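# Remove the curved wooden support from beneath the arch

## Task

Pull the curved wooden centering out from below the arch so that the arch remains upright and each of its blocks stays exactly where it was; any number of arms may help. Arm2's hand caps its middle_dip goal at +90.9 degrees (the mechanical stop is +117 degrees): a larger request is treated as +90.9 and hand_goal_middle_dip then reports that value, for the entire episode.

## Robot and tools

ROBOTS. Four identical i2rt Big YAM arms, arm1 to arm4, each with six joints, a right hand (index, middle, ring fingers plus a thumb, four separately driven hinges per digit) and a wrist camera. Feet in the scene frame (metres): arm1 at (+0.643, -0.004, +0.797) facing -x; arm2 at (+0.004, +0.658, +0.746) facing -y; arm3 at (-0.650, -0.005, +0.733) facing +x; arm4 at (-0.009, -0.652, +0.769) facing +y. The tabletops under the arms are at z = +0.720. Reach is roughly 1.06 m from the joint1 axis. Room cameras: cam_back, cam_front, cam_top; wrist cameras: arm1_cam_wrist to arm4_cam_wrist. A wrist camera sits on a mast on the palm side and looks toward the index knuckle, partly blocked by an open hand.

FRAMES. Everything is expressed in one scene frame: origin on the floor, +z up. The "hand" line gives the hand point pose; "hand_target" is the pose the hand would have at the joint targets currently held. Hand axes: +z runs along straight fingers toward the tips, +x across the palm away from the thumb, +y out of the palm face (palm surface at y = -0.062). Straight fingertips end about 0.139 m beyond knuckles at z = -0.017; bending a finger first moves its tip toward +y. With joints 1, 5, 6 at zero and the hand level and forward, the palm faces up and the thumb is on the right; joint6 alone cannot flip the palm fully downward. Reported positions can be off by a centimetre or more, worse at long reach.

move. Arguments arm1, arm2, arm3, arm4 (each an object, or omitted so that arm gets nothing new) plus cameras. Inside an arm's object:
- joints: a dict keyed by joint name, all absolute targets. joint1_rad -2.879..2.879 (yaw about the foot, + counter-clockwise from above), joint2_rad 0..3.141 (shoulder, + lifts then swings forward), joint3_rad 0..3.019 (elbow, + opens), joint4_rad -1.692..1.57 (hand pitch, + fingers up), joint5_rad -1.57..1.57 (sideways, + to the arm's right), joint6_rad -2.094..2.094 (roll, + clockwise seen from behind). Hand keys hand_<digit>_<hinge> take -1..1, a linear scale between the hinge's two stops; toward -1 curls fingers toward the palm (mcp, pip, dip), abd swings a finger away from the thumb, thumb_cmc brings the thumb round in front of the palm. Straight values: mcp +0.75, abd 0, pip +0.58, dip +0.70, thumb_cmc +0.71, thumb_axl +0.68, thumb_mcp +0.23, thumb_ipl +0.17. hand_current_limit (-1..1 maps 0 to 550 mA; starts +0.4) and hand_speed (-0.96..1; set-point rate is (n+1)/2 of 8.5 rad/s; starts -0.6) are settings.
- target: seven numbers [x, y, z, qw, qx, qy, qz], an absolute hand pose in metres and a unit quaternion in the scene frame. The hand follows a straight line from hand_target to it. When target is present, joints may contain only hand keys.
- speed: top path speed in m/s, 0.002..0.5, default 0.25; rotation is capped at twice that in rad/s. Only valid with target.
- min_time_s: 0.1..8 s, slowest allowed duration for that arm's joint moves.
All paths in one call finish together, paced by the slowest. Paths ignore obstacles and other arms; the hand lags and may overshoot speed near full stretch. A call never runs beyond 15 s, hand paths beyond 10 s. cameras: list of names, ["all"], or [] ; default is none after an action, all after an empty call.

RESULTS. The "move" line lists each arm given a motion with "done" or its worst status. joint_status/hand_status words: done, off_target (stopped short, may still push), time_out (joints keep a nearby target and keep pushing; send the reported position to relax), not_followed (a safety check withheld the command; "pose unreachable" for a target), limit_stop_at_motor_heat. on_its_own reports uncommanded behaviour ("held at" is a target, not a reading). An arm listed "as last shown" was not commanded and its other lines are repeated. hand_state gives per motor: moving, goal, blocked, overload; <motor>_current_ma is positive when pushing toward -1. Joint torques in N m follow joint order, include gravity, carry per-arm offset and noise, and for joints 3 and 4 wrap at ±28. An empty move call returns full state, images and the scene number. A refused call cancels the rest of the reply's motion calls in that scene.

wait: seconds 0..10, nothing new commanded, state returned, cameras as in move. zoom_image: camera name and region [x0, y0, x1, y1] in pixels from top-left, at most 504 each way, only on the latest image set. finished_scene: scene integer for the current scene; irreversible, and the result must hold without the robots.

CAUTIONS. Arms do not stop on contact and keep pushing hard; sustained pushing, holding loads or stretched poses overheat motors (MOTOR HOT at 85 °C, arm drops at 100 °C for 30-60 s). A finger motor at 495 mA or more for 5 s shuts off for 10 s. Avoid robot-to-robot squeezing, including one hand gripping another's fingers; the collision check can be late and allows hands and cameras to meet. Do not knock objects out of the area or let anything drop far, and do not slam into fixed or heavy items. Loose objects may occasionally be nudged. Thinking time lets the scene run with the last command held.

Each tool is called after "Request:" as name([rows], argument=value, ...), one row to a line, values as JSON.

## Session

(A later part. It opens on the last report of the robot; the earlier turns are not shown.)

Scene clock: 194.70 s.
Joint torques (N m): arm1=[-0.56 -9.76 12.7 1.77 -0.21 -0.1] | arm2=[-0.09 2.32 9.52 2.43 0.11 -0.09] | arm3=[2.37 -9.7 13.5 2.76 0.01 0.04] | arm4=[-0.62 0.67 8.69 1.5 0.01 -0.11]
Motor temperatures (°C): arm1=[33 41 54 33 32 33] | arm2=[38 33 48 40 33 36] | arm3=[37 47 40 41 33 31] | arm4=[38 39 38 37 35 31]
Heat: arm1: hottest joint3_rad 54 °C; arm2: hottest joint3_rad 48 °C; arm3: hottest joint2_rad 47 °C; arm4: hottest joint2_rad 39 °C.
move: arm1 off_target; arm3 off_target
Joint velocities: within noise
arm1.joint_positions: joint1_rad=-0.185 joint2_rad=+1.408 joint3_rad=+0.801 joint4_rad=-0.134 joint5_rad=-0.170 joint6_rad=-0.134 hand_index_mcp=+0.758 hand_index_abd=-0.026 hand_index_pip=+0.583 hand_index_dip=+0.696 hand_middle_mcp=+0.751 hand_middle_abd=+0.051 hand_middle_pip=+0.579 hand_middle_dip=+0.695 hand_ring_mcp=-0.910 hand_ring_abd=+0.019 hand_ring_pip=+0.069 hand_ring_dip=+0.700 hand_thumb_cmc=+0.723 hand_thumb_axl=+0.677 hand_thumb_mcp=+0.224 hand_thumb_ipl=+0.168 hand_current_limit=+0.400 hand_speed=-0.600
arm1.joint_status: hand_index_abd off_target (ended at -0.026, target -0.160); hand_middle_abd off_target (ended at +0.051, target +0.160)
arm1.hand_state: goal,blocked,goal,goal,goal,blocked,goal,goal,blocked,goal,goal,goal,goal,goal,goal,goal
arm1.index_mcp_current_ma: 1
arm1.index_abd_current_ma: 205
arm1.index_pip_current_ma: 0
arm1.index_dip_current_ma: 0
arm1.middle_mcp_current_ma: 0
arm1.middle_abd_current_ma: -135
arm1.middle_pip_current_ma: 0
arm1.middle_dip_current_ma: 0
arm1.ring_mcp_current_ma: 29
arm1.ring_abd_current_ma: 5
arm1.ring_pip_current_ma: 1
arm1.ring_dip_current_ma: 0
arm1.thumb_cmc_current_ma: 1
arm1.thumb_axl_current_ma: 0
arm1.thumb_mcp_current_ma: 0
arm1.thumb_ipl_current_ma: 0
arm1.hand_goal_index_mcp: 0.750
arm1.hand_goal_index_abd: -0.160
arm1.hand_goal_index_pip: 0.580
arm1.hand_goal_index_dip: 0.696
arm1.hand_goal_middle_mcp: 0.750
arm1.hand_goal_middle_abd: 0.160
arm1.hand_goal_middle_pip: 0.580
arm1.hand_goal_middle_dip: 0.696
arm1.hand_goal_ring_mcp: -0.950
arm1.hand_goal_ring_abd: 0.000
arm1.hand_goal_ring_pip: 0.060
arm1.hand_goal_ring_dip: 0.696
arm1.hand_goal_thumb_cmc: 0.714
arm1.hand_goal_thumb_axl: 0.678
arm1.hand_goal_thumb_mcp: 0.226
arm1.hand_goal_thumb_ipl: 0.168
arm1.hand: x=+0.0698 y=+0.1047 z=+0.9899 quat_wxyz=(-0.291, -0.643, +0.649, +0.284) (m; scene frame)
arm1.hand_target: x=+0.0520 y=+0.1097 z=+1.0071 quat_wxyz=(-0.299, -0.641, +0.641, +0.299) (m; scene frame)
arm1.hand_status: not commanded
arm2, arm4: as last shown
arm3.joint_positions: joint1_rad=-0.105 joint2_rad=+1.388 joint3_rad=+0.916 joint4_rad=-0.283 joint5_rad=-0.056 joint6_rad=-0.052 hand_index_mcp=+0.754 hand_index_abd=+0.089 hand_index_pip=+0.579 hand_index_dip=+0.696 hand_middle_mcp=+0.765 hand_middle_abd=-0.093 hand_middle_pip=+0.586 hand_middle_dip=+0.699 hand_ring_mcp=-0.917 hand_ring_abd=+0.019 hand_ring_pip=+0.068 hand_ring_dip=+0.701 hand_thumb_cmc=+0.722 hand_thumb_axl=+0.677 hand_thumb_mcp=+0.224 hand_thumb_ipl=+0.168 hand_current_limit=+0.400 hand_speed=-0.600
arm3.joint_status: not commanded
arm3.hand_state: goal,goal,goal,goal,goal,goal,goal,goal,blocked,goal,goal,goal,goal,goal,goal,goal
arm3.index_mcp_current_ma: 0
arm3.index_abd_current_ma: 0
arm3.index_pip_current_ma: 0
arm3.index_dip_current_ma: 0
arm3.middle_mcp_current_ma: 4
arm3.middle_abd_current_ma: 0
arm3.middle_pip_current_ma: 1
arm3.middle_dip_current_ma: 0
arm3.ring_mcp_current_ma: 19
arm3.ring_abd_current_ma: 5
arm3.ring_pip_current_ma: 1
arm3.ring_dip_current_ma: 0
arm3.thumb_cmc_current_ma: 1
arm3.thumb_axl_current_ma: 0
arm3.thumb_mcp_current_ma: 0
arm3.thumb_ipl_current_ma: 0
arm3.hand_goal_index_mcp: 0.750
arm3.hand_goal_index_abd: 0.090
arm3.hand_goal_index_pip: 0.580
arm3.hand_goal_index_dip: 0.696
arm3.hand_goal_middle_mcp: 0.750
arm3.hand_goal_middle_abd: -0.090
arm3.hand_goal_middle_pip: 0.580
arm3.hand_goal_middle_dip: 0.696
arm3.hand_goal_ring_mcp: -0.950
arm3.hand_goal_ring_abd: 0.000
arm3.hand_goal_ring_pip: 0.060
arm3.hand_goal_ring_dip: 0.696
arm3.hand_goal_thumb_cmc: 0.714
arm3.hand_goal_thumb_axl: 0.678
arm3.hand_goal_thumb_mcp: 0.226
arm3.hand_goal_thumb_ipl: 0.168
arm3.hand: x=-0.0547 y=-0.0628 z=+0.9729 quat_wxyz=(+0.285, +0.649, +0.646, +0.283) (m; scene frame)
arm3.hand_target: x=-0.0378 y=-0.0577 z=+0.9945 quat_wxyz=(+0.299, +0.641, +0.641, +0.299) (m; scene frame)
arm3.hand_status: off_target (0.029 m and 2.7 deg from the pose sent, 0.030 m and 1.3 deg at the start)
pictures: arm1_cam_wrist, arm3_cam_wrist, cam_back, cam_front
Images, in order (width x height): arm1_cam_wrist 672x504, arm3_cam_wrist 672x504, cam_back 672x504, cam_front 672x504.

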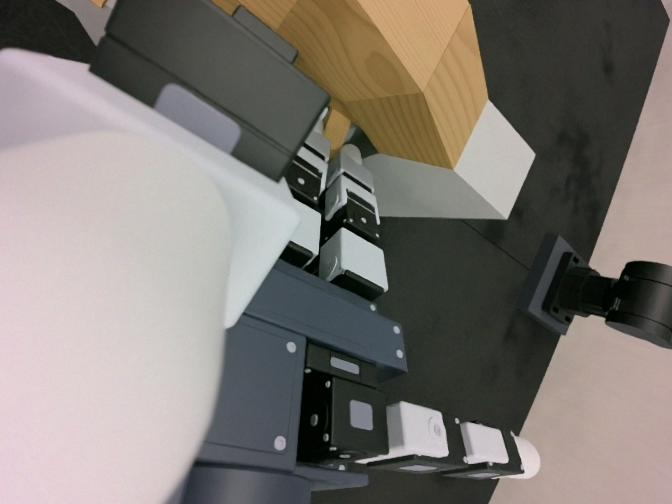

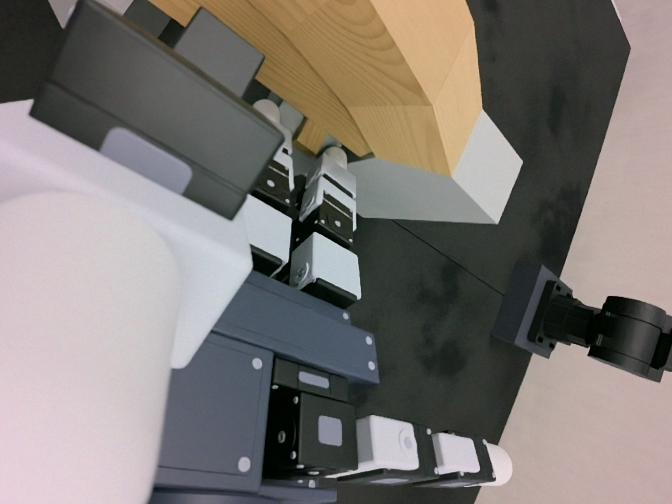

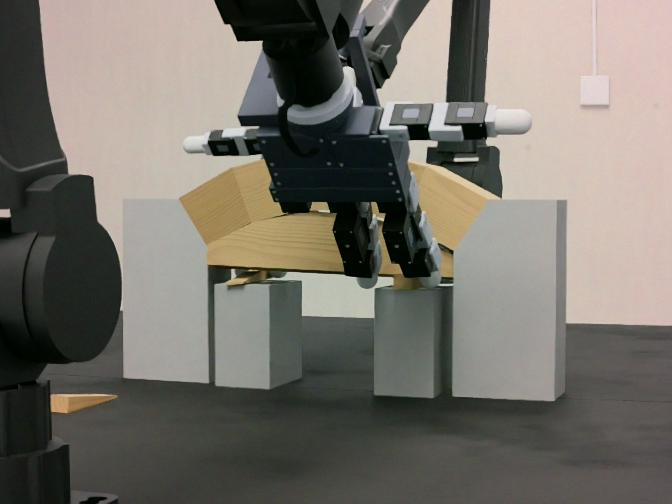

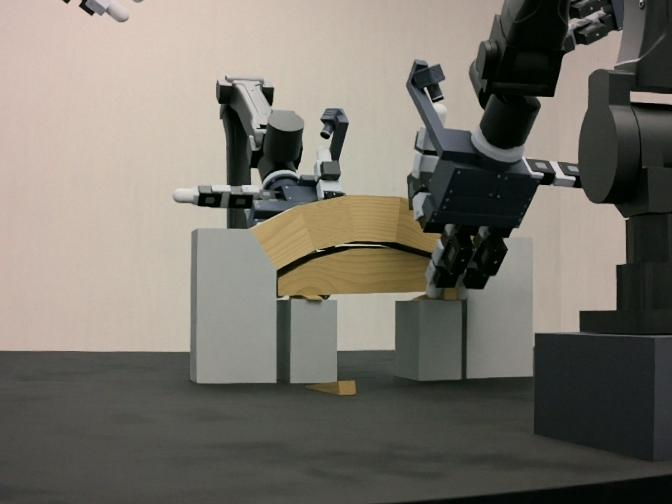

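Request:
move(arm3={"target": [-0.036, -0.066, 0.9965, 0.2988, 0.6408, 0.6408, 0.2988], "speed": 0.1}, arm1={"target": [0.072, 0.108, 1.007, 0.2988, 0.6408, -0.6408, -0.2988], "speed": 0.1}, cameras=["cam_back", "cam_front", "cam_top"])

Request:
zoom_image(camera="cam_back", region=[340, 240, 460, 320])

Request:
zoom_image(camera="cam_front", region=[380, 220, 540, 340])

Scene clock: 196.47 s.
Joint torques (N m): arm1=[-1.03 -13.16 8.81 1.76 -0.32 -0.1] | arm2=[-0.09 2.32 9.54 2.41 0.11 -0.1] | arm3=[0.44 -8.47 13.42 2.56 -0.12 -0.06] | arm4=[-0.62 0.56 8.72 1.46 0 -0.12]
Motor temperatures (°C): arm1=[33 41 54 33 32 33] | arm2=[38 33 48 40 33 36] | arm3=[37 47 40 41 33 31] | arm4=[38 39 38 37 35 31]
Heat: arm1: hottest joint3_rad 54 °C; arm2: hottest joint3_rad 48 °C; arm3: hottest joint2_rad 47 °C; arm4: hottest joint2_rad 39 °C.
move: arm1 off_target; arm3 off_target
Joint velocities: within noise
arm1.joint_positions: joint1_rad=-0.189 joint2_rad=+1.403 joint3_rad=+0.801 joint4_rad=-0.134 joint5_rad=-0.173 joint6_rad=-0.137 hand_index_mcp=+0.762 hand_index_abd=-0.026 hand_index_pip=+0.585 hand_index_dip=+0.696 hand_middle_mcp=+0.756 hand_middle_abd=+0.051 hand_middle_pip=+0.580 hand_middle_dip=+0.695 hand_ring_mcp=-0.910 hand_ring_abd=+0.019 hand_ring_pip=+0.069 hand_ring_dip=+0.700 hand_thumb_cmc=+0.723 hand_thumb_axl=+0.677 hand_thumb_mcp=+0.224 hand_thumb_ipl=+0.168 hand_current_limit=+0.400 hand_speed=-0.600
arm1.joint_status: not commanded
arm1.hand_state: goal,blocked,goal,goal,goal,blocked,goal,goal,blocked,goal,goal,goal,goal,goal,goal,goal
arm1.index_mcp_current_ma: 3
arm1.index_abd_current_ma: 205
arm1.index_pip_current_ma: 0
arm1.index_dip_current_ma: 0
arm1.middle_mcp_current_ma: 1
arm1.middle_abd_current_ma: -135
arm1.middle_pip_current_ma: 0
arm1.middle_dip_current_ma: 0
arm1.ring_mcp_current_ma: 29
arm1.ring_abd_current_ma: 5
arm1.ring_pip_current_ma: 1
arm1.ring_dip_current_ma: 0
arm1.thumb_cmc_current_ma: 1
arm1.thumb_axl_current_ma: 0
arm1.thumb_mcp_current_ma: 0
arm1.thumb_ipl_current_ma: 0
arm1.hand_goal_index_mcp: 0.750
arm1.hand_goal_index_abd: -0.160
arm1.hand_goal_index_pip: 0.580
arm1.hand_goal_index_dip: 0.696
arm1.hand_goal_middle_mcp: 0.750
arm1.hand_goal_middle_abd: 0.160
arm1.hand_goal_middle_pip: 0.580
arm1.hand_goal_middle_dip: 0.696
arm1.hand_goal_ring_mcp: -0.950
arm1.hand_goal_ring_abd: 0.000
arm1.hand_goal_ring_pip: 0.060
arm1.hand_goal_ring_dip: 0.696
arm1.hand_goal_thumb_cmc: 0.714
arm1.hand_goal_thumb_axl: 0.678
arm1.hand_goal_thumb_mcp: 0.226
arm1.hand_goal_thumb_ipl: 0.168
arm1.hand: x=+0.0704 y=+0.1059 z=+0.9927 quat_wxyz=(-0.293, -0.642, +0.648, +0.287) (m; scene frame)
arm1.hand_target: x=+0.0720 y=+0.1080 z=+1.0067 quat_wxyz=(-0.299, -0.641, +0.641, +0.299) (m; scene frame)
arm1.hand_status: off_target (0.015 m and 1.8 deg from the pose sent, 0.018 m and 2.1 deg at the start)
arm2, arm4: as last shown
arm3.joint_positions: joint1_rad=-0.105 joint2_rad=+1.388 joint3_rad=+0.922 joint4_rad=-0.283 joint5_rad=-0.067 joint6_rad=-0.052 hand_index_mcp=+0.754 hand_index_abd=+0.089 hand_index_pip=+0.579 hand_index_dip=+0.696 hand_middle_mcp=+0.765 hand_middle_abd=-0.093 hand_middle_pip=+0.586 hand_middle_dip=+0.699 hand_ring_mcp=-0.917 hand_ring_abd=+0.019 hand_ring_pip=+0.068 hand_ring_dip=+0.701 hand_thumb_cmc=+0.722 hand_thumb_axl=+0.677 hand_thumb_mcp=+0.224 hand_thumb_ipl=+0.168 hand_current_limit=+0.400 hand_speed=-0.600
arm3.joint_status: not commanded
arm3.hand_state: goal,goal,goal,goal,goal,goal,goal,goal,blocked,goal,goal,goal,goal,goal,goal,goal
arm3.index_mcp_current_ma: 0
arm3.index_abd_current_ma: 0
arm3.index_pip_current_ma: 0
arm3.index_dip_current_ma: 0
arm3.middle_mcp_current_ma: 4
arm3.middle_abd_current_ma: 0
arm3.middle_pip_current_ma: 1
arm3.middle_dip_current_ma: 0
arm3.ring_mcp_current_ma: 19
arm3.ring_abd_current_ma: 5
arm3.ring_pip_current_ma: 1
arm3.ring_dip_current_ma: 0
arm3.thumb_cmc_current_ma: 1
arm3.thumb_axl_current_ma: 0
arm3.thumb_mcp_current_ma: 0
arm3.thumb_ipl_current_ma: 0
arm3.hand_goal_index_mcp: 0.750
arm3.hand_goal_index_abd: 0.090
arm3.hand_goal_index_pip: 0.580
arm3.hand_goal_index_dip: 0.696
arm3.hand_goal_middle_mcp: 0.750
arm3.hand_goal_middle_abd: -0.090
arm3.hand_goal_middle_pip: 0.580
arm3.hand_goal_middle_dip: 0.696
arm3.hand_goal_ring_mcp: -0.950
arm3.hand_goal_ring_abd: 0.000
arm3.hand_goal_ring_pip: 0.060
arm3.hand_goal_ring_dip: 0.696
arm3.hand_goal_thumb_cmc: 0.714
arm3.hand_goal_thumb_axl: 0.678
arm3.hand_goal_thumb_mcp: 0.226
arm3.hand_goal_thumb_ipl: 0.168
arm3.hand: x=-0.0530 y=-0.0611 z=+0.9759 quat_wxyz=(+0.284, +0.647, +0.647, +0.288) (m; scene frame)
arm3.hand_target: x=-0.0376 y=-0.0658 z=+0.9965 quat_wxyz=(+0.299, +0.641, +0.641, +0.299) (m; scene frame)
arm3.hand_status: off_target (0.027 m and 2.3 deg from the pose sent, 0.030 m and 2.6 deg at the start)
pictures: cam_back, cam_front, cam_top
Images, in order (width x height): cam_back 672x504, cam_front 672x504, cam_top 672x504.

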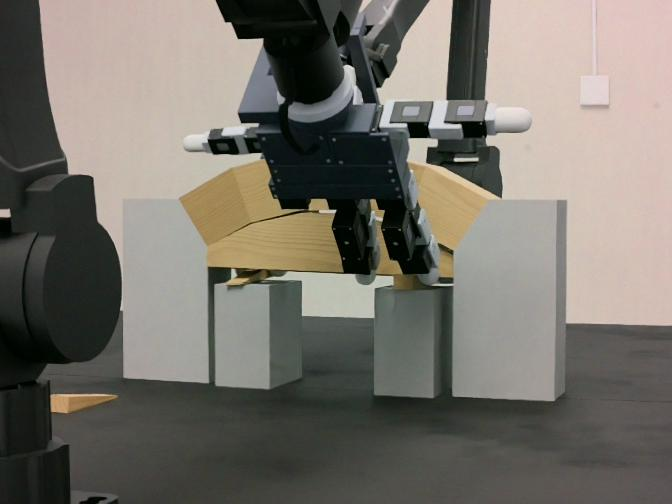

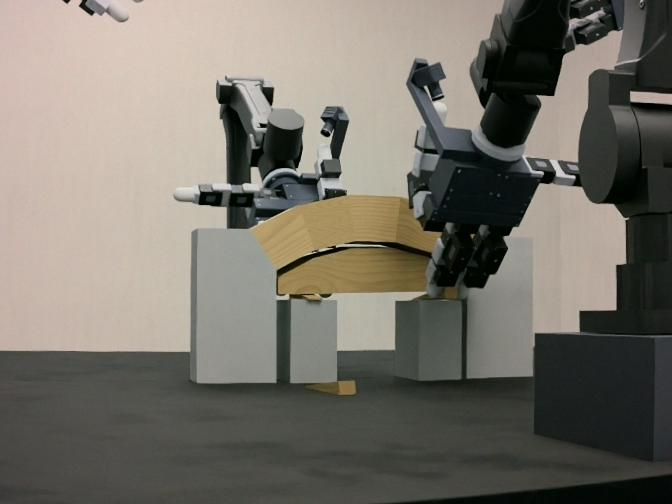

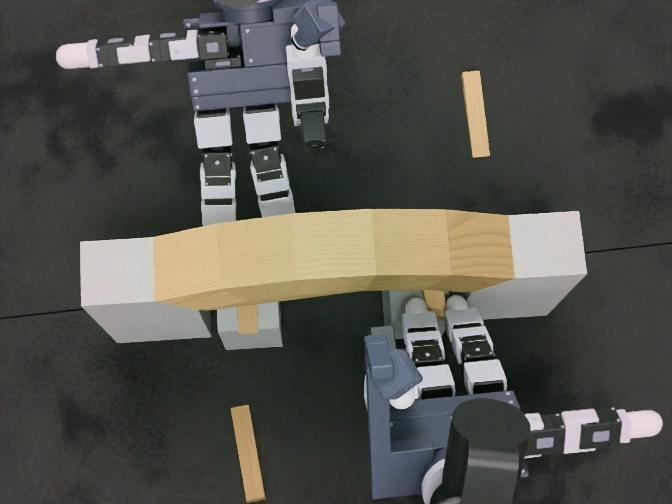

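Scaled by 4.200 from the camera's 672x504 image, which has a finer 960x720 frame.

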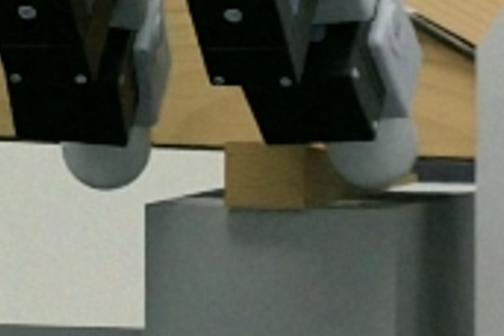

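Scaled by 3.150 from the camera's 672x504 image, which has a finer 960x720 frame.

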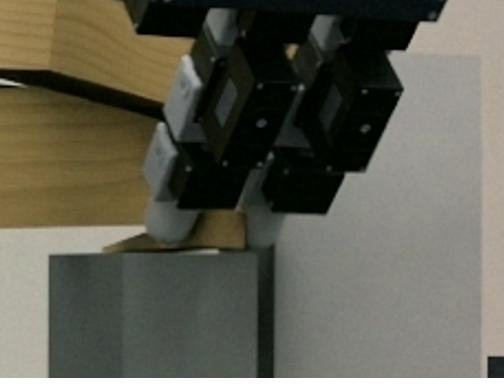

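Request:
move(arm1={"target": [0.10, 0.108, 0.995, 0.2988, 0.6408, -0.6408, -0.2988], "speed": 0.1}, arm3={"target": [-0.036, -0.077, 0.9935, 0.2988, 0.6408, 0.6408, 0.2988], "speed": 0.1}, cameras=["cam_front", "cam_back", "arm3_cam_wrist", "arm1_cam_wrist"])

Request:
zoom_image(camera="cam_back", region=[340, 240, 460, 320])

Request:
zoom_image(camera="cam_front", region=[380, 240, 500, 320])

Scene clock: 198.43 s.
Joint torques (N m): arm1=[-1.55 -11.63 7.94 2.07 -0.24 -0.08] | arm2=[-0.09 2.32 9.54 2.41 0.11 -0.09] | arm3=[0.44 -8.47 13.2 2.91 -0.08 -0.13] | arm4=[-0.67 0.62 8.69 1.5 0.01 -0.11]
Motor temperatures (°C): arm1=[33 41 54 33 32 33] | arm2=[38 33 48 40 33 36] | arm3=[37 47 40 41 33 31] | arm4=[38 39 38 37 35 31]
Heat: arm1: hottest joint3_rad 54 °C; arm2: hottest joint3_rad 48 °C; arm3: hottest joint2_rad 47 °C; arm4: hottest joint2_rad 39 °C.
move: arm1 done; arm3 off_target
Joint velocities: within noise
arm1.joint_positions: joint1_rad=-0.203 joint2_rad=+1.347 joint3_rad=+0.727 joint4_rad=-0.109 joint5_rad=-0.188 joint6_rad=-0.150 hand_index_mcp=+0.756 hand_index_abd=-0.026 hand_index_pip=+0.582 hand_index_dip=+0.696 hand_middle_mcp=+0.754 hand_middle_abd=+0.051 hand_middle_pip=+0.580 hand_middle_dip=+0.695 hand_ring_mcp=-0.910 hand_ring_abd=+0.019 hand_ring_pip=+0.069 hand_ring_dip=+0.700 hand_thumb_cmc=+0.723 hand_thumb_axl=+0.677 hand_thumb_mcp=+0.224 hand_thumb_ipl=+0.168 hand_current_limit=+0.400 hand_speed=-0.600
arm1.joint_status: not commanded
arm1.hand_state: goal,blocked,goal,goal,goal,blocked,goal,goal,blocked,goal,goal,goal,goal,goal,goal,goal
arm1.index_mcp_current_ma: 1
arm1.index_abd_current_ma: 205
arm1.index_pip_current_ma: 0
arm1.index_dip_current_ma: 0
arm1.middle_mcp_current_ma: 0
arm1.middle_abd_current_ma: -135
arm1.middle_pip_current_ma: 0
arm1.middle_dip_current_ma: 0
arm1.ring_mcp_current_ma: 29
arm1.ring_abd_current_ma: 5
arm1.ring_pip_current_ma: 1
arm1.ring_dip_current_ma: 0
arm1.thumb_cmc_current_ma: 1
arm1.thumb_axl_current_ma: 0
arm1.thumb_mcp_current_ma: 0
arm1.thumb_ipl_current_ma: 0
arm1.hand_goal_index_mcp: 0.750
arm1.hand_goal_index_abd: -0.160
arm1.hand_goal_index_pip: 0.580
arm1.hand_goal_index_dip: 0.696
arm1.hand_goal_middle_mcp: 0.750
arm1.hand_goal_middle_abd: 0.160
arm1.hand_goal_middle_pip: 0.580
arm1.hand_goal_middle_dip: 0.696
arm1.hand_goal_ring_mcp: -0.950
arm1.hand_goal_ring_abd: 0.000
arm1.hand_goal_ring_pip: 0.060
arm1.hand_goal_ring_dip: 0.696
arm1.hand_goal_thumb_cmc: 0.714
arm1.hand_goal_thumb_axl: 0.678
arm1.hand_goal_thumb_mcp: 0.226
arm1.hand_goal_thumb_ipl: 0.168
arm1.hand: x=+0.0954 y=+0.1046 z=+0.9892 quat_wxyz=(-0.296, -0.643, +0.644, +0.289) (m; scene frame)
arm1.hand_target: x=+0.0998 y=+0.1079 z=+0.9949 quat_wxyz=(-0.299, -0.641, +0.641, +0.299) (m; scene frame)
arm1.hand_status: done (0.008 m and 1.2 deg from the pose sent, 0.030 m and 1.8 deg at the start)
arm2, arm4: as last shown
arm3.joint_positions: joint1_rad=-0.125 joint2_rad=+1.394 joint3_rad=+0.922 joint4_rad=-0.283 joint5_rad=-0.087 joint6_rad=-0.066 hand_index_mcp=+0.754 hand_index_abd=+0.089 hand_index_pip=+0.579 hand_index_dip=+0.696 hand_middle_mcp=+0.763 hand_middle_abd=-0.093 hand_middle_pip=+0.585 hand_middle_dip=+0.699 hand_ring_mcp=-0.917 hand_ring_abd=+0.019 hand_ring_pip=+0.068 hand_ring_dip=+0.701 hand_thumb_cmc=+0.722 hand_thumb_axl=+0.677 hand_thumb_mcp=+0.224 hand_thumb_ipl=+0.168 hand_current_limit=+0.400 hand_speed=-0.600
arm3.joint_status: not commanded
arm3.hand_state: goal,goal,goal,goal,goal,goal,goal,goal,blocked,goal,goal,goal,goal,goal,goal,goal
arm3.index_mcp_current_ma: 0
arm3.index_abd_current_ma: 0
arm3.index_pip_current_ma: 0
arm3.index_dip_current_ma: 0
arm3.middle_mcp_current_ma: 3
arm3.middle_abd_current_ma: 0
arm3.middle_pip_current_ma: 0
arm3.middle_dip_current_ma: 0
arm3.ring_mcp_current_ma: 19
arm3.ring_abd_current_ma: 5
arm3.ring_pip_current_ma: 1
arm3.ring_dip_current_ma: 0
arm3.thumb_cmc_current_ma: 1
arm3.thumb_axl_current_ma: 0
arm3.thumb_mcp_current_ma: 0
arm3.thumb_ipl_current_ma: 0
arm3.hand_goal_index_mcp: 0.750
arm3.hand_goal_index_abd: 0.090
arm3.hand_goal_index_pip: 0.580
arm3.hand_goal_index_dip: 0.696
arm3.hand_goal_middle_mcp: 0.750
arm3.hand_goal_middle_abd: -0.090
arm3.hand_goal_middle_pip: 0.580
arm3.hand_goal_middle_dip: 0.696
arm3.hand_goal_ring_mcp: -0.950
arm3.hand_goal_ring_abd: 0.000
arm3.hand_goal_ring_pip: 0.060
arm3.hand_goal_ring_dip: 0.696
arm3.hand_goal_thumb_cmc: 0.714
arm3.hand_goal_thumb_axl: 0.678
arm3.hand_goal_thumb_mcp: 0.226
arm3.hand_goal_thumb_ipl: 0.168
arm3.hand: x=-0.0530 y=-0.0688 z=+0.9726 quat_wxyz=(+0.281, +0.647, +0.648, +0.288) (m; scene frame)
arm3.hand_target: x=-0.0377 y=-0.0769 z=+0.9934 quat_wxyz=(+0.299, +0.641, +0.641, +0.299) (m; scene frame)
arm3.hand_status: off_target (0.028 m and 2.6 deg from the pose sent, 0.029 m and 2.3 deg at the start)
pictures: arm1_cam_wrist, arm3_cam_wrist, cam_back, cam_front
Images, in order (width x height): arm1_cam_wrist 672x504, arm3_cam_wrist 672x504, cam_back 672x504, cam_front 672x504.

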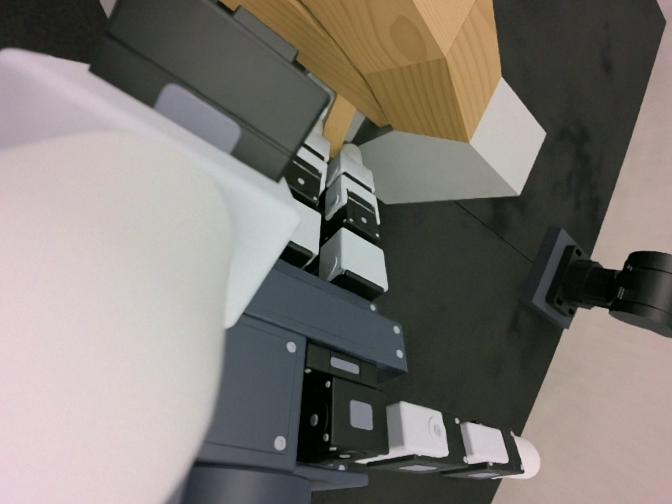

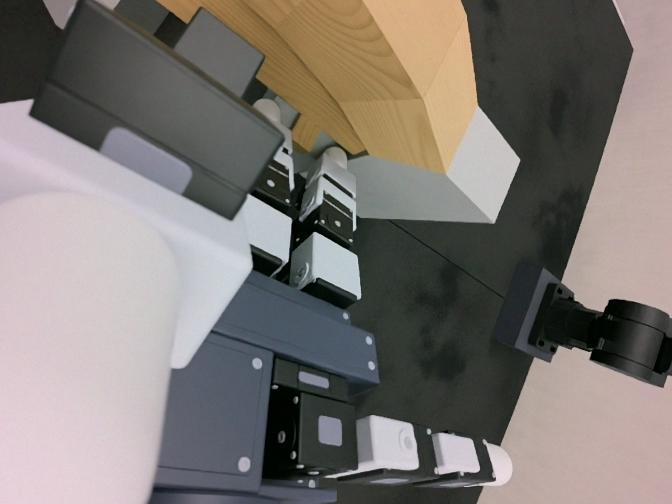

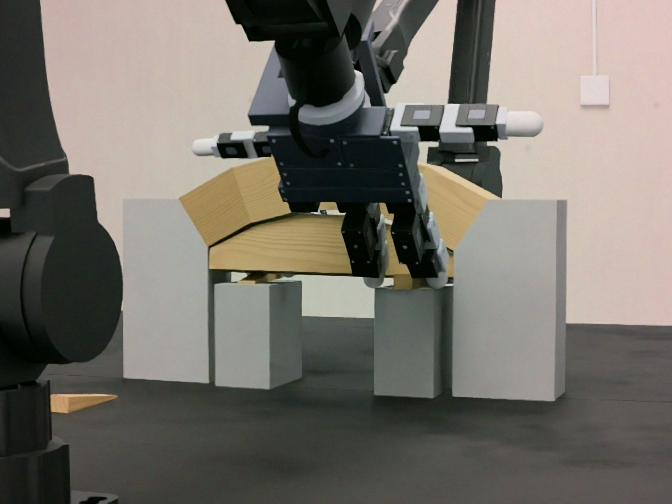

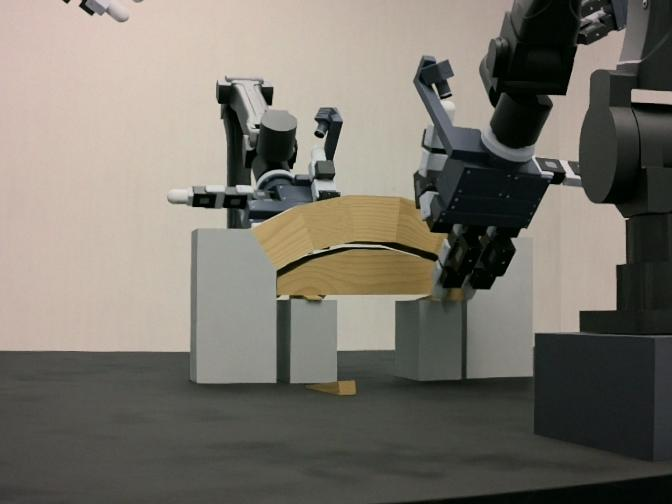

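Scaled by 4.200 from the camera's 672x504 image, which has a finer 960x720 frame.

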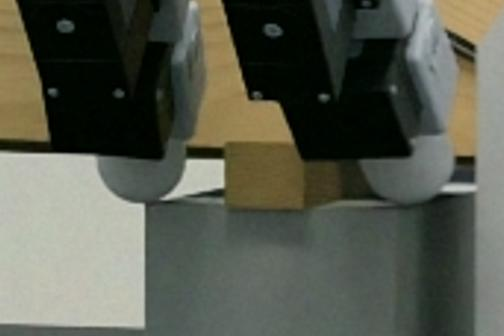

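Scaled by 4.200 from the camera's 672x504 image, which has a finer 960x720 frame.

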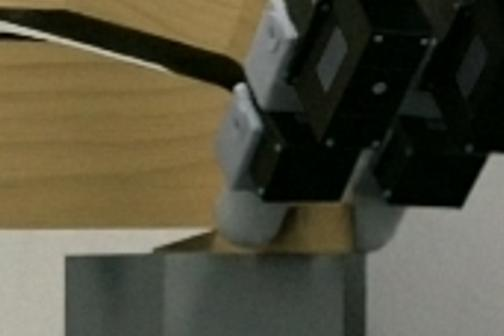

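Request:
move(arm1={"target": [0.13, 0.110, 0.992, 0.2988, 0.6408, -0.6408, -0.2988], "speed": 0.1}, arm3={"joints": {"hand_index_abd": -0.16, "hand_middle_abd": 0.20}}, cameras=["cam_front", "cam_back", "arm3_cam_wrist", "arm1_cam_wrist"])

Request:
zoom_image(camera="cam_back", region=[340, 240, 460, 320])

Request:
zoom_image(camera="cam_front", region=[380, 240, 500, 320])

Scene clock: 199.67 s.
Joint torques (N m): arm1=[-1.9 -10.29 7.88 1.78 -0.22 -0.07] | arm2=[-0.03 2.26 9.52 2.43 0.11 -0.09] | arm3=[0.56 -8.82 13.31 3 -0.04 -0.11] | arm4=[-0.62 0.62 8.7 1.5 0.01 -0.12]
Motor temperatures (°C): arm1=[33 41 54 33 32 33] | arm2=[38 33 48 40 33 36] | arm3=[37 47 40 41 33 31] | arm4=[38 39 38 37 35 31]
Heat: arm1: hottest joint3_rad 54 °C; arm2: hottest joint3_rad 48 °C; arm3: hottest joint2_rad 47 °C; arm4: hottest joint2_rad 39 °C.
move: arm1 done; arm3 off_target
Joint velocities: within noise
arm1.joint_positions: joint1_rad=-0.230 joint2_rad=+1.273 joint3_rad=+0.652 joint4_rad=-0.104 joint5_rad=-0.210 joint6_rad=-0.168 hand_index_mcp=+0.756 hand_index_abd=-0.026 hand_index_pip=+0.581 hand_index_dip=+0.696 hand_middle_mcp=+0.754 hand_middle_abd=+0.051 hand_middle_pip=+0.580 hand_middle_dip=+0.695 hand_ring_mcp=-0.910 hand_ring_abd=+0.019 hand_ring_pip=+0.069 hand_ring_dip=+0.700 hand_thumb_cmc=+0.723 hand_thumb_axl=+0.677 hand_thumb_mcp=+0.224 hand_thumb_ipl=+0.168 hand_current_limit=+0.400 hand_speed=-0.600
arm1.joint_status: not commanded
arm1.hand_state: goal,blocked,goal,goal,goal,blocked,goal,goal,blocked,goal,goal,goal,goal,goal,goal,goal
arm1.index_mcp_current_ma: 1
arm1.index_abd_current_ma: 205
arm1.index_pip_current_ma: 0
arm1.index_dip_current_ma: 0
arm1.middle_mcp_current_ma: 0
arm1.middle_abd_current_ma: -135
arm1.middle_pip_current_ma: 0
arm1.middle_dip_current_ma: 0
arm1.ring_mcp_current_ma: 29
arm1.ring_abd_current_ma: 5
arm1.ring_pip_current_ma: 1
arm1.ring_dip_current_ma: 0
arm1.thumb_cmc_current_ma: 1
arm1.thumb_axl_current_ma: 0
arm1.thumb_mcp_current_ma: 0
arm1.thumb_ipl_current_ma: 0
arm1.hand_goal_index_mcp: 0.750
arm1.hand_goal_index_abd: -0.160
arm1.hand_goal_index_pip: 0.580
arm1.hand_goal_index_dip: 0.696
arm1.hand_goal_middle_mcp: 0.750
arm1.hand_goal_middle_abd: 0.160
arm1.hand_goal_middle_pip: 0.580
arm1.hand_goal_middle_dip: 0.696
arm1.hand_goal_ring_mcp: -0.950
arm1.hand_goal_ring_abd: 0.000
arm1.hand_goal_ring_pip: 0.060
arm1.hand_goal_ring_dip: 0.696
arm1.hand_goal_thumb_cmc: 0.714
arm1.hand_goal_thumb_axl: 0.678
arm1.hand_goal_thumb_mcp: 0.226
arm1.hand_goal_thumb_ipl: 0.168
arm1.hand: x=+0.1249 y=+0.1067 z=+0.9886 quat_wxyz=(-0.299, -0.642, +0.643, +0.292) (m; scene frame)
arm1.hand_target: x=+0.1299 y=+0.1098 z=+0.9919 quat_wxyz=(-0.299, -0.641, +0.641, +0.299) (m; scene frame)
arm1.hand_status: done (0.007 m and 0.8 deg from the pose sent, 0.035 m and 1.2 deg at the start)
arm2.joint_positions: joint1_rad=+0.026 joint2_rad=+0.643 joint3_rad=+1.411 joint4_rad=-1.287 joint5_rad=+0.093 joint6_rad=+1.162 hand_index_mcp=+0.755 hand_index_abd=+0.000 hand_index_pip=+0.577 hand_index_dip=+0.696 hand_middle_mcp=+0.755 hand_middle_abd=+0.000 hand_middle_pip=+0.577 hand_middle_dip=+0.696 hand_ring_mcp=+0.755 hand_ring_abd=+0.000 hand_ring_pip=+0.577 hand_ring_dip=+0.696 hand_thumb_cmc=+0.715 hand_thumb_axl=+0.677 hand_thumb_mcp=+0.226 hand_thumb_ipl=+0.168 hand_current_limit=+0.400 hand_speed=-0.600
arm2.joint_status: not commanded
arm2.hand_state: goal,goal,goal,goal,goal,goal,goal,goal,goal,goal,goal,goal,goal,goal,goal,goal
arm2.index_mcp_current_ma: 0
arm2.index_abd_current_ma: 0
arm2.index_pip_current_ma: 0
arm2.index_dip_current_ma: 0
arm2.middle_mcp_current_ma: 0
arm2.middle_abd_current_ma: 0
arm2.middle_pip_current_ma: 0
arm2.middle_dip_current_ma: 0
arm2.ring_mcp_current_ma: 0
arm2.ring_abd_current_ma: 0
arm2.ring_pip_current_ma: 0
arm2.ring_dip_current_ma: 0
arm2.thumb_cmc_current_ma: 0
arm2.thumb_axl_current_ma: 0
arm2.thumb_mcp_current_ma: 0
arm2.thumb_ipl_current_ma: 0
arm2.hand_goal_index_mcp: 0.754
arm2.hand_goal_index_abd: 0.000
arm2.hand_goal_index_pip: 0.576
arm2.hand_goal_index_dip: 0.696
arm2.hand_goal_middle_mcp: 0.754
arm2.hand_goal_middle_abd: 0.000
arm2.hand_goal_middle_pip: 0.576
arm2.hand_goal_middle_dip: 0.696
arm2.hand_goal_ring_mcp: 0.754
arm2.hand_goal_ring_abd: 0.000
arm2.hand_goal_ring_pip: 0.576
arm2.hand_goal_ring_dip: 0.696
arm2.hand_goal_thumb_cmc: 0.714
arm2.hand_goal_thumb_axl: 0.678
arm2.hand_goal_thumb_mcp: 0.226
arm2.hand_goal_thumb_ipl: 0.168
arm2.hand: x=-0.1014 y=+0.4106 z=+1.3164 quat_wxyz=(+0.442, +0.708, -0.495, +0.241) (m; scene frame)
arm2.hand_target: x=-0.1015 y=+0.4137 z=+1.3285 quat_wxyz=(+0.451, +0.702, -0.492, +0.248) (m; scene frame)
arm2.hand_status: not commanded
arm3.joint_positions: joint1_rad=-0.125 joint2_rad=+1.394 joint3_rad=+0.922 joint4_rad=-0.283 joint5_rad=-0.087 joint6_rad=-0.066 hand_index_mcp=+0.754 hand_index_abd=-0.040 hand_index_pip=+0.580 hand_index_dip=+0.696 hand_middle_mcp=+0.761 hand_middle_abd=+0.040 hand_middle_pip=+0.583 hand_middle_dip=+0.698 hand_ring_mcp=-0.917 hand_ring_abd=+0.019 hand_ring_pip=+0.068 hand_ring_dip=+0.701 hand_thumb_cmc=+0.722 hand_thumb_axl=+0.677 hand_thumb_mcp=+0.224 hand_thumb_ipl=+0.168 hand_current_limit=+0.400 hand_speed=-0.600
arm3.joint_status: hand_index_abd off_target (ended at -0.040, target -0.160); hand_middle_abd off_target (ended at +0.040, target +0.200)
arm3.hand_state: goal,blocked,goal,goal,goal,blocked,goal,goal,blocked,goal,goal,goal,goal,goal,goal,goal
arm3.index_mcp_current_ma: 0
arm3.index_abd_current_ma: 165
arm3.index_pip_current_ma: 0
arm3.index_dip_current_ma: 0
arm3.middle_mcp_current_ma: 2
arm3.middle_abd_current_ma: -289
arm3.middle_pip_current_ma: 0
arm3.middle_dip_current_ma: 0
arm3.ring_mcp_current_ma: 19
arm3.ring_abd_current_ma: 5
arm3.ring_pip_current_ma: 1
arm3.ring_dip_current_ma: 0
arm3.thumb_cmc_current_ma: 1
arm3.thumb_axl_current_ma: 0
arm3.thumb_mcp_current_ma: 0
arm3.thumb_ipl_current_ma: 0
arm3.hand_goal_index_mcp: 0.750
arm3.hand_goal_index_abd: -0.160
arm3.hand_goal_index_pip: 0.580
arm3.hand_goal_index_dip: 0.696
arm3.hand_goal_middle_mcp: 0.750
arm3.hand_goal_middle_abd: 0.200
arm3.hand_goal_middle_pip: 0.580
arm3.hand_goal_middle_dip: 0.696
arm3.hand_goal_ring_mcp: -0.950
arm3.hand_goal_ring_abd: 0.000
arm3.hand_goal_ring_pip: 0.060
arm3.hand_goal_ring_dip: 0.696
arm3.hand_goal_thumb_cmc: 0.714
arm3.hand_goal_thumb_axl: 0.678
arm3.hand_goal_thumb_mcp: 0.226
arm3.hand_goal_thumb_ipl: 0.168
arm3.hand: x=-0.0530 y=-0.0687 z=+0.9727 quat_wxyz=(+0.281, +0.647, +0.648, +0.288) (m; scene frame)
arm3.hand_target: x=-0.0377 y=-0.0769 z=+0.9935 quat_wxyz=(+0.299, +0.641, +0.641, +0.299) (m; scene frame)
arm3.hand_status: not commanded
arm4.joint_positions: joint1_rad=+0.002 joint2_rad=+0.640 joint3_rad=+1.352 joint4_rad=-1.260 joint5_rad=-0.057 joint6_rad=+1.182 hand_index_mcp=+0.754 hand_index_abd=+0.000 hand_index_pip=+0.577 hand_index_dip=+0.696 hand_middle_mcp=+0.754 hand_middle_abd=+0.000 hand_middle_pip=+0.577 hand_middle_dip=+0.696 hand_ring_mcp=+0.754 hand_ring_abd=+0.000 hand_ring_pip=+0.577 hand_ring_dip=+0.696 hand_thumb_cmc=+0.714 hand_thumb_axl=+0.677 hand_thumb_mcp=+0.226 hand_thumb_ipl=+0.168 hand_current_limit=+0.400 hand_speed=-0.600
arm4.joint_status: not commanded
arm4.hand_state: goal,goal,goal,goal,goal,goal,goal,goal,goal,goal,goal,goal,goal,goal,goal,goal
arm4.index_mcp_current_ma: 0
arm4.index_abd_current_ma: 0
arm4.index_pip_current_ma: 0
arm4.index_dip_current_ma: 0
arm4.middle_mcp_current_ma: 0
arm4.middle_abd_current_ma: 0
arm4.middle_pip_current_ma: 0
arm4.middle_dip_current_ma: 0
arm4.ring_mcp_current_ma: 0
arm4.ring_abd_current_ma: 0
arm4.ring_pip_current_ma: 0
arm4.ring_dip_current_ma: 0
arm4.thumb_cmc_current_ma: 0
arm4.thumb_axl_current_ma: 0
arm4.thumb_mcp_current_ma: 0
arm4.thumb_ipl_current_ma: 0
arm4.hand_goal_index_mcp: 0.754
arm4.hand_goal_index_abd: 0.000
arm4.hand_goal_index_pip: 0.576
arm4.hand_goal_index_dip: 0.696
arm4.hand_goal_middle_mcp: 0.754
arm4.hand_goal_middle_abd: 0.000
arm4.hand_goal_middle_pip: 0.576
arm4.hand_goal_middle_dip: 0.696
arm4.hand_goal_ring_mcp: 0.754
arm4.hand_goal_ring_abd: 0.000
arm4.hand_goal_ring_pip: 0.576
arm4.hand_goal_ring_dip: 0.696
arm4.hand_goal_thumb_cmc: 0.714
arm4.hand_goal_thumb_axl: 0.678
arm4.hand_goal_thumb_mcp: 0.226
arm4.hand_goal_thumb_ipl: 0.168
arm4.hand: x=+0.0525 y=-0.3823 z=+1.3097 quat_wxyz=(-0.296, +0.459, +0.741, +0.392) (m; scene frame)
arm4.hand_target: x=+0.0524 y=-0.3847 z=+1.3217 quat_wxyz=(-0.302, +0.455, +0.736, +0.401) (m; scene frame)
arm4.hand_status: not commanded
pictures: arm1_cam_wrist, arm3_cam_wrist, cam_back, cam_front
Images, in order (width x height): arm1_cam_wrist 672x504, arm3_cam_wrist 672x504, cam_back 672x504, cam_front 672x504.

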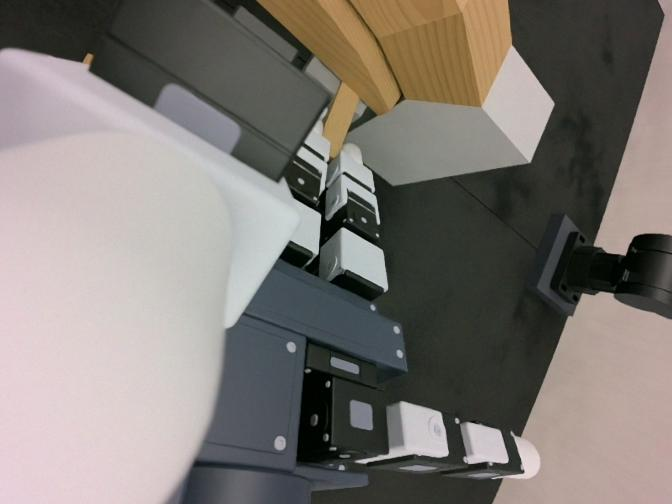

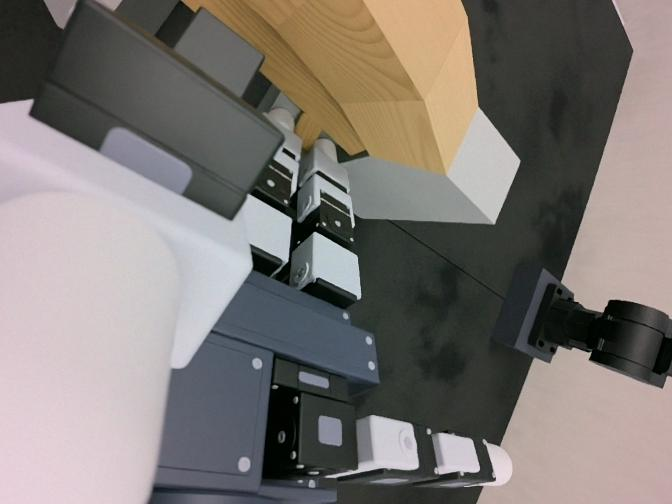

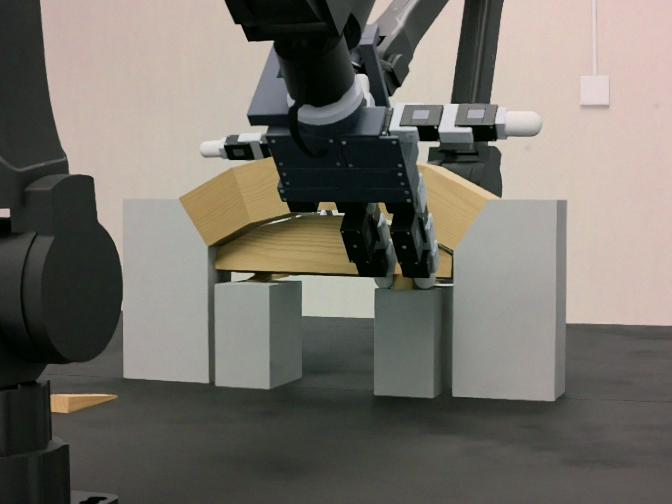

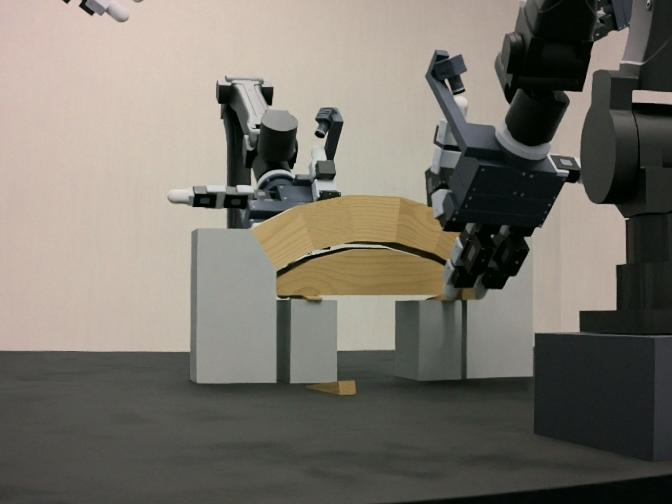

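Scaled by 4.200 from the camera's 672x504 image, which has a finer 960x720 frame.

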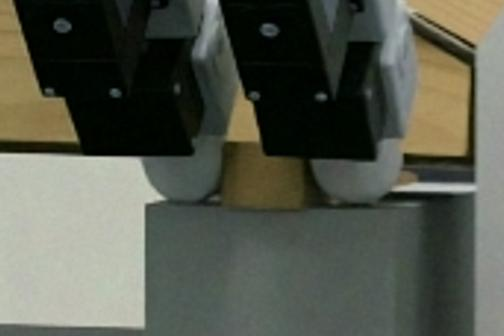

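Scaled by 4.200 from the camera's 672x504 image, which has a finer 960x720 frame.

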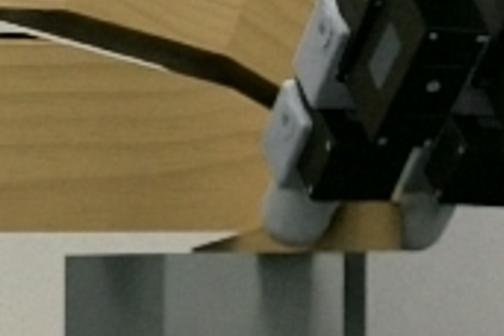

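Request:
move(arm1={"target": [0.165, 0.112, 0.988, 0.2988, 0.6408, -0.6408, -0.2988], "speed": 0.1}, arm3={"target": [-0.085, -0.075, 0.983, 0.2988, 0.6408, 0.6408, 0.2988], "speed": 0.1}, cameras=["cam_front", "cam_back"])

Request:
zoom_image(camera="cam_back", region=[340, 240, 460, 320])

Request:
zoom_image(camera="cam_front", region=[380, 240, 500, 320])

Scene clock: 200.90 s.
Joint torques (N m): arm1=[-1.2 -8.53 7.79 1.39 -0.2 -0.07] | arm2=[-0.09 2.32 9.52 2.41 0.11 -0.09] | arm3=[0.44 -9.99 9.31 2.97 -0.05 -0.16] | arm4=[-0.62 0.62 8.7 1.48 0 -0.12]
Motor temperatures (°C): arm1=[33 41 54 33 32 33] | arm2=[38 33 48 40 33 36] | arm3=[37 47 40 41 33 31] | arm4=[38 39 38 37 35 31]
Heat: arm1: hottest joint3_rad 54 °C; arm2: hottest joint3_rad 48 °C; arm3: hottest joint2_rad 47 °C; arm4: hottest joint2_rad 39 °C.
move: arm1 done; arm3 off_target
Joint velocities: within noise
arm1.joint_positions: joint1_rad=-0.268 joint2_rad=+1.179 joint3_rad=+0.573 joint4_rad=-0.104 joint5_rad=-0.239 joint6_rad=-0.194 hand_index_mcp=+0.754 hand_index_abd=-0.026 hand_index_pip=+0.581 hand_index_dip=+0.696 hand_middle_mcp=+0.754 hand_middle_abd=+0.051 hand_middle_pip=+0.579 hand_middle_dip=+0.695 hand_ring_mcp=-0.910 hand_ring_abd=+0.019 hand_ring_pip=+0.069 hand_ring_dip=+0.700 hand_thumb_cmc=+0.723 hand_thumb_axl=+0.677 hand_thumb_mcp=+0.224 hand_thumb_ipl=+0.168 hand_current_limit=+0.400 hand_speed=-0.600
arm1.joint_status: not commanded
arm1.hand_state: goal,blocked,goal,goal,goal,blocked,goal,goal,blocked,goal,goal,goal,goal,goal,goal,goal
arm1.index_mcp_current_ma: 0
arm1.index_abd_current_ma: 205
arm1.index_pip_current_ma: 0
arm1.index_dip_current_ma: 0
arm1.middle_mcp_current_ma: 0
arm1.middle_abd_current_ma: -135
arm1.middle_pip_current_ma: 0
arm1.middle_dip_current_ma: 0
arm1.ring_mcp_current_ma: 29
arm1.ring_abd_current_ma: 5
arm1.ring_pip_current_ma: 1
arm1.ring_dip_current_ma: 0
arm1.thumb_cmc_current_ma: 1
arm1.thumb_axl_current_ma: 0
arm1.thumb_mcp_current_ma: 0
arm1.thumb_ipl_current_ma: 0
arm1.hand_goal_index_mcp: 0.750
arm1.hand_goal_index_abd: -0.160
arm1.hand_goal_index_pip: 0.580
arm1.hand_goal_index_dip: 0.696
arm1.hand_goal_middle_mcp: 0.750
arm1.hand_goal_middle_abd: 0.160
arm1.hand_goal_middle_pip: 0.580
arm1.hand_goal_middle_dip: 0.696
arm1.hand_goal_ring_mcp: -0.950
arm1.hand_goal_ring_abd: 0.000
arm1.hand_goal_ring_pip: 0.060
arm1.hand_goal_ring_dip: 0.696
arm1.hand_goal_thumb_cmc: 0.714
arm1.hand_goal_thumb_axl: 0.678
arm1.hand_goal_thumb_mcp: 0.226
arm1.hand_goal_thumb_ipl: 0.168
arm1.hand: x=+0.1578 y=+0.1099 z=+0.9914 quat_wxyz=(-0.303, -0.640, +0.639, +0.300) (m; scene frame)
arm1.hand_target: x=+0.1648 y=+0.1120 z=+0.9880 quat_wxyz=(-0.299, -0.641, +0.641, +0.299) (m; scene frame)
arm1.hand_status: done (0.008 m and 0.5 deg from the pose sent, 0.040 m and 0.8 deg at the start)
arm2, arm4: as last shown
arm3.joint_positions: joint1_rad=-0.133 joint2_rad=+1.312 joint3_rad=+0.836 joint4_rad=-0.264 joint5_rad=-0.094 joint6_rad=-0.071 hand_index_mcp=+0.756 hand_index_abd=-0.040 hand_index_pip=+0.581 hand_index_dip=+0.696 hand_middle_mcp=+0.762 hand_middle_abd=+0.040 hand_middle_pip=+0.584 hand_middle_dip=+0.698 hand_ring_mcp=-0.917 hand_ring_abd=+0.019 hand_ring_pip=+0.068 hand_ring_dip=+0.701 hand_thumb_cmc=+0.722 hand_thumb_axl=+0.677 hand_thumb_mcp=+0.224 hand_thumb_ipl=+0.168 hand_current_limit=+0.400 hand_speed=-0.600
arm3.joint_status: not commanded
arm3.hand_state: goal,blocked,goal,goal,goal,blocked,goal,goal,blocked,goal,goal,goal,goal,goal,goal,goal
arm3.index_mcp_current_ma: 1
arm3.index_abd_current_ma: 165
arm3.index_pip_current_ma: 0
arm3.index_dip_current_ma: 0
arm3.middle_mcp_current_ma: 3
arm3.middle_abd_current_ma: -289
arm3.middle_pip_current_ma: 0
arm3.middle_dip_current_ma: 0
arm3.ring_mcp_current_ma: 19
arm3.ring_abd_current_ma: 5
arm3.ring_pip_current_ma: 1
arm3.ring_dip_current_ma: 0
arm3.thumb_cmc_current_ma: 1
arm3.thumb_axl_current_ma: 0
arm3.thumb_mcp_current_ma: 0
arm3.thumb_ipl_current_ma: 0
arm3.hand_goal_index_mcp: 0.750
arm3.hand_goal_index_abd: -0.160
arm3.hand_goal_index_pip: 0.580
arm3.hand_goal_index_dip: 0.696
arm3.hand_goal_middle_mcp: 0.750
arm3.hand_goal_middle_abd: 0.200
arm3.hand_goal_middle_pip: 0.580
arm3.hand_goal_middle_dip: 0.696
arm3.hand_goal_ring_mcp: -0.950
arm3.hand_goal_ring_abd: 0.000
arm3.hand_goal_ring_pip: 0.060
arm3.hand_goal_ring_dip: 0.696
arm3.hand_goal_thumb_cmc: 0.714
arm3.hand_goal_thumb_axl: 0.678
arm3.hand_goal_thumb_mcp: 0.226
arm3.hand_goal_thumb_ipl: 0.168
arm3.hand: x=-0.0837 y=-0.0682 z=+0.9732 quat_wxyz=(+0.286, +0.644, +0.646, +0.293) (m; scene frame)
arm3.hand_target: x=-0.0851 y=-0.0749 z=+0.9829 quat_wxyz=(+0.299, +0.641, +0.641, +0.299) (m; scene frame)
arm3.hand_status: off_target (0.012 m and 1.8 deg from the pose sent, 0.034 m and 2.6 deg at the start)
pictures: cam_back, cam_front
Images, in order (width x height): cam_back 672x504, cam_front 672x504.

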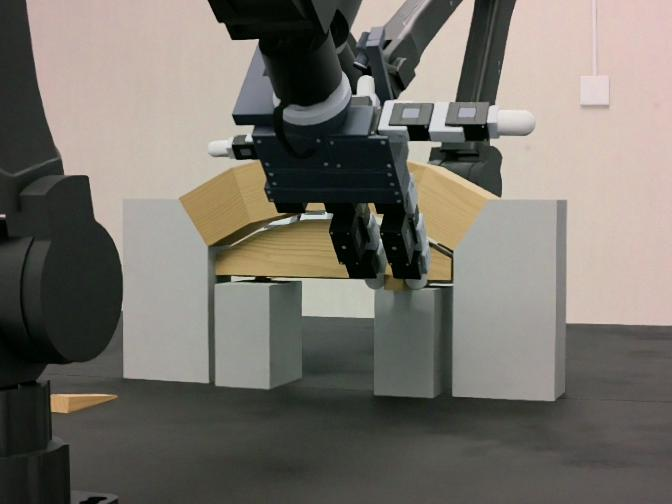

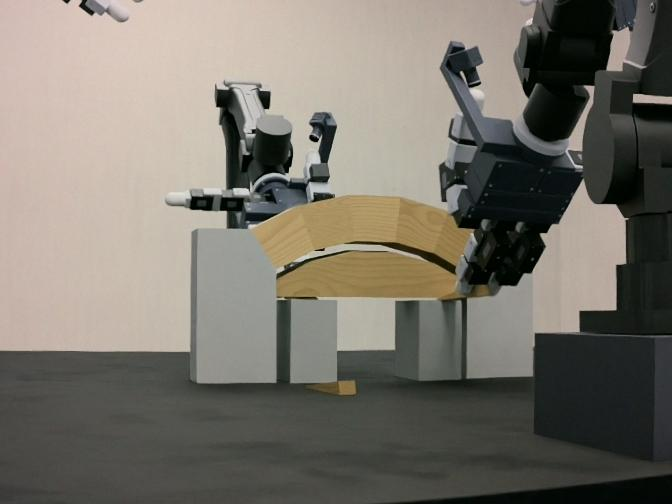

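Scaled by 4.200 from the camera's 672x504 image, which has a finer 960x720 frame.

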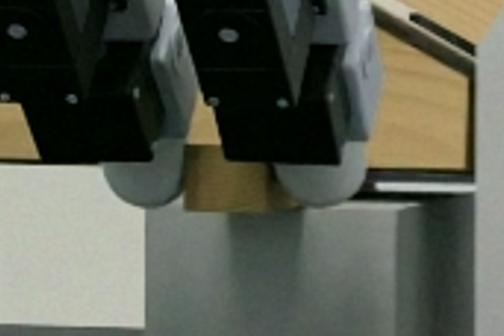

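Scaled by 4.200 from the camera's 672x504 image, which has a finer 960x720 frame.

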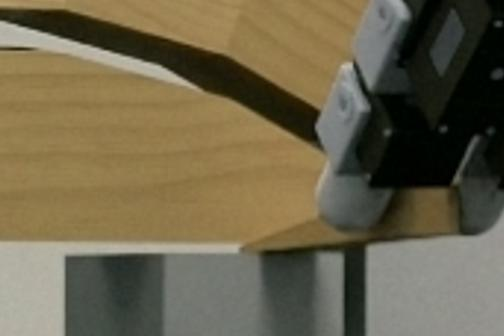

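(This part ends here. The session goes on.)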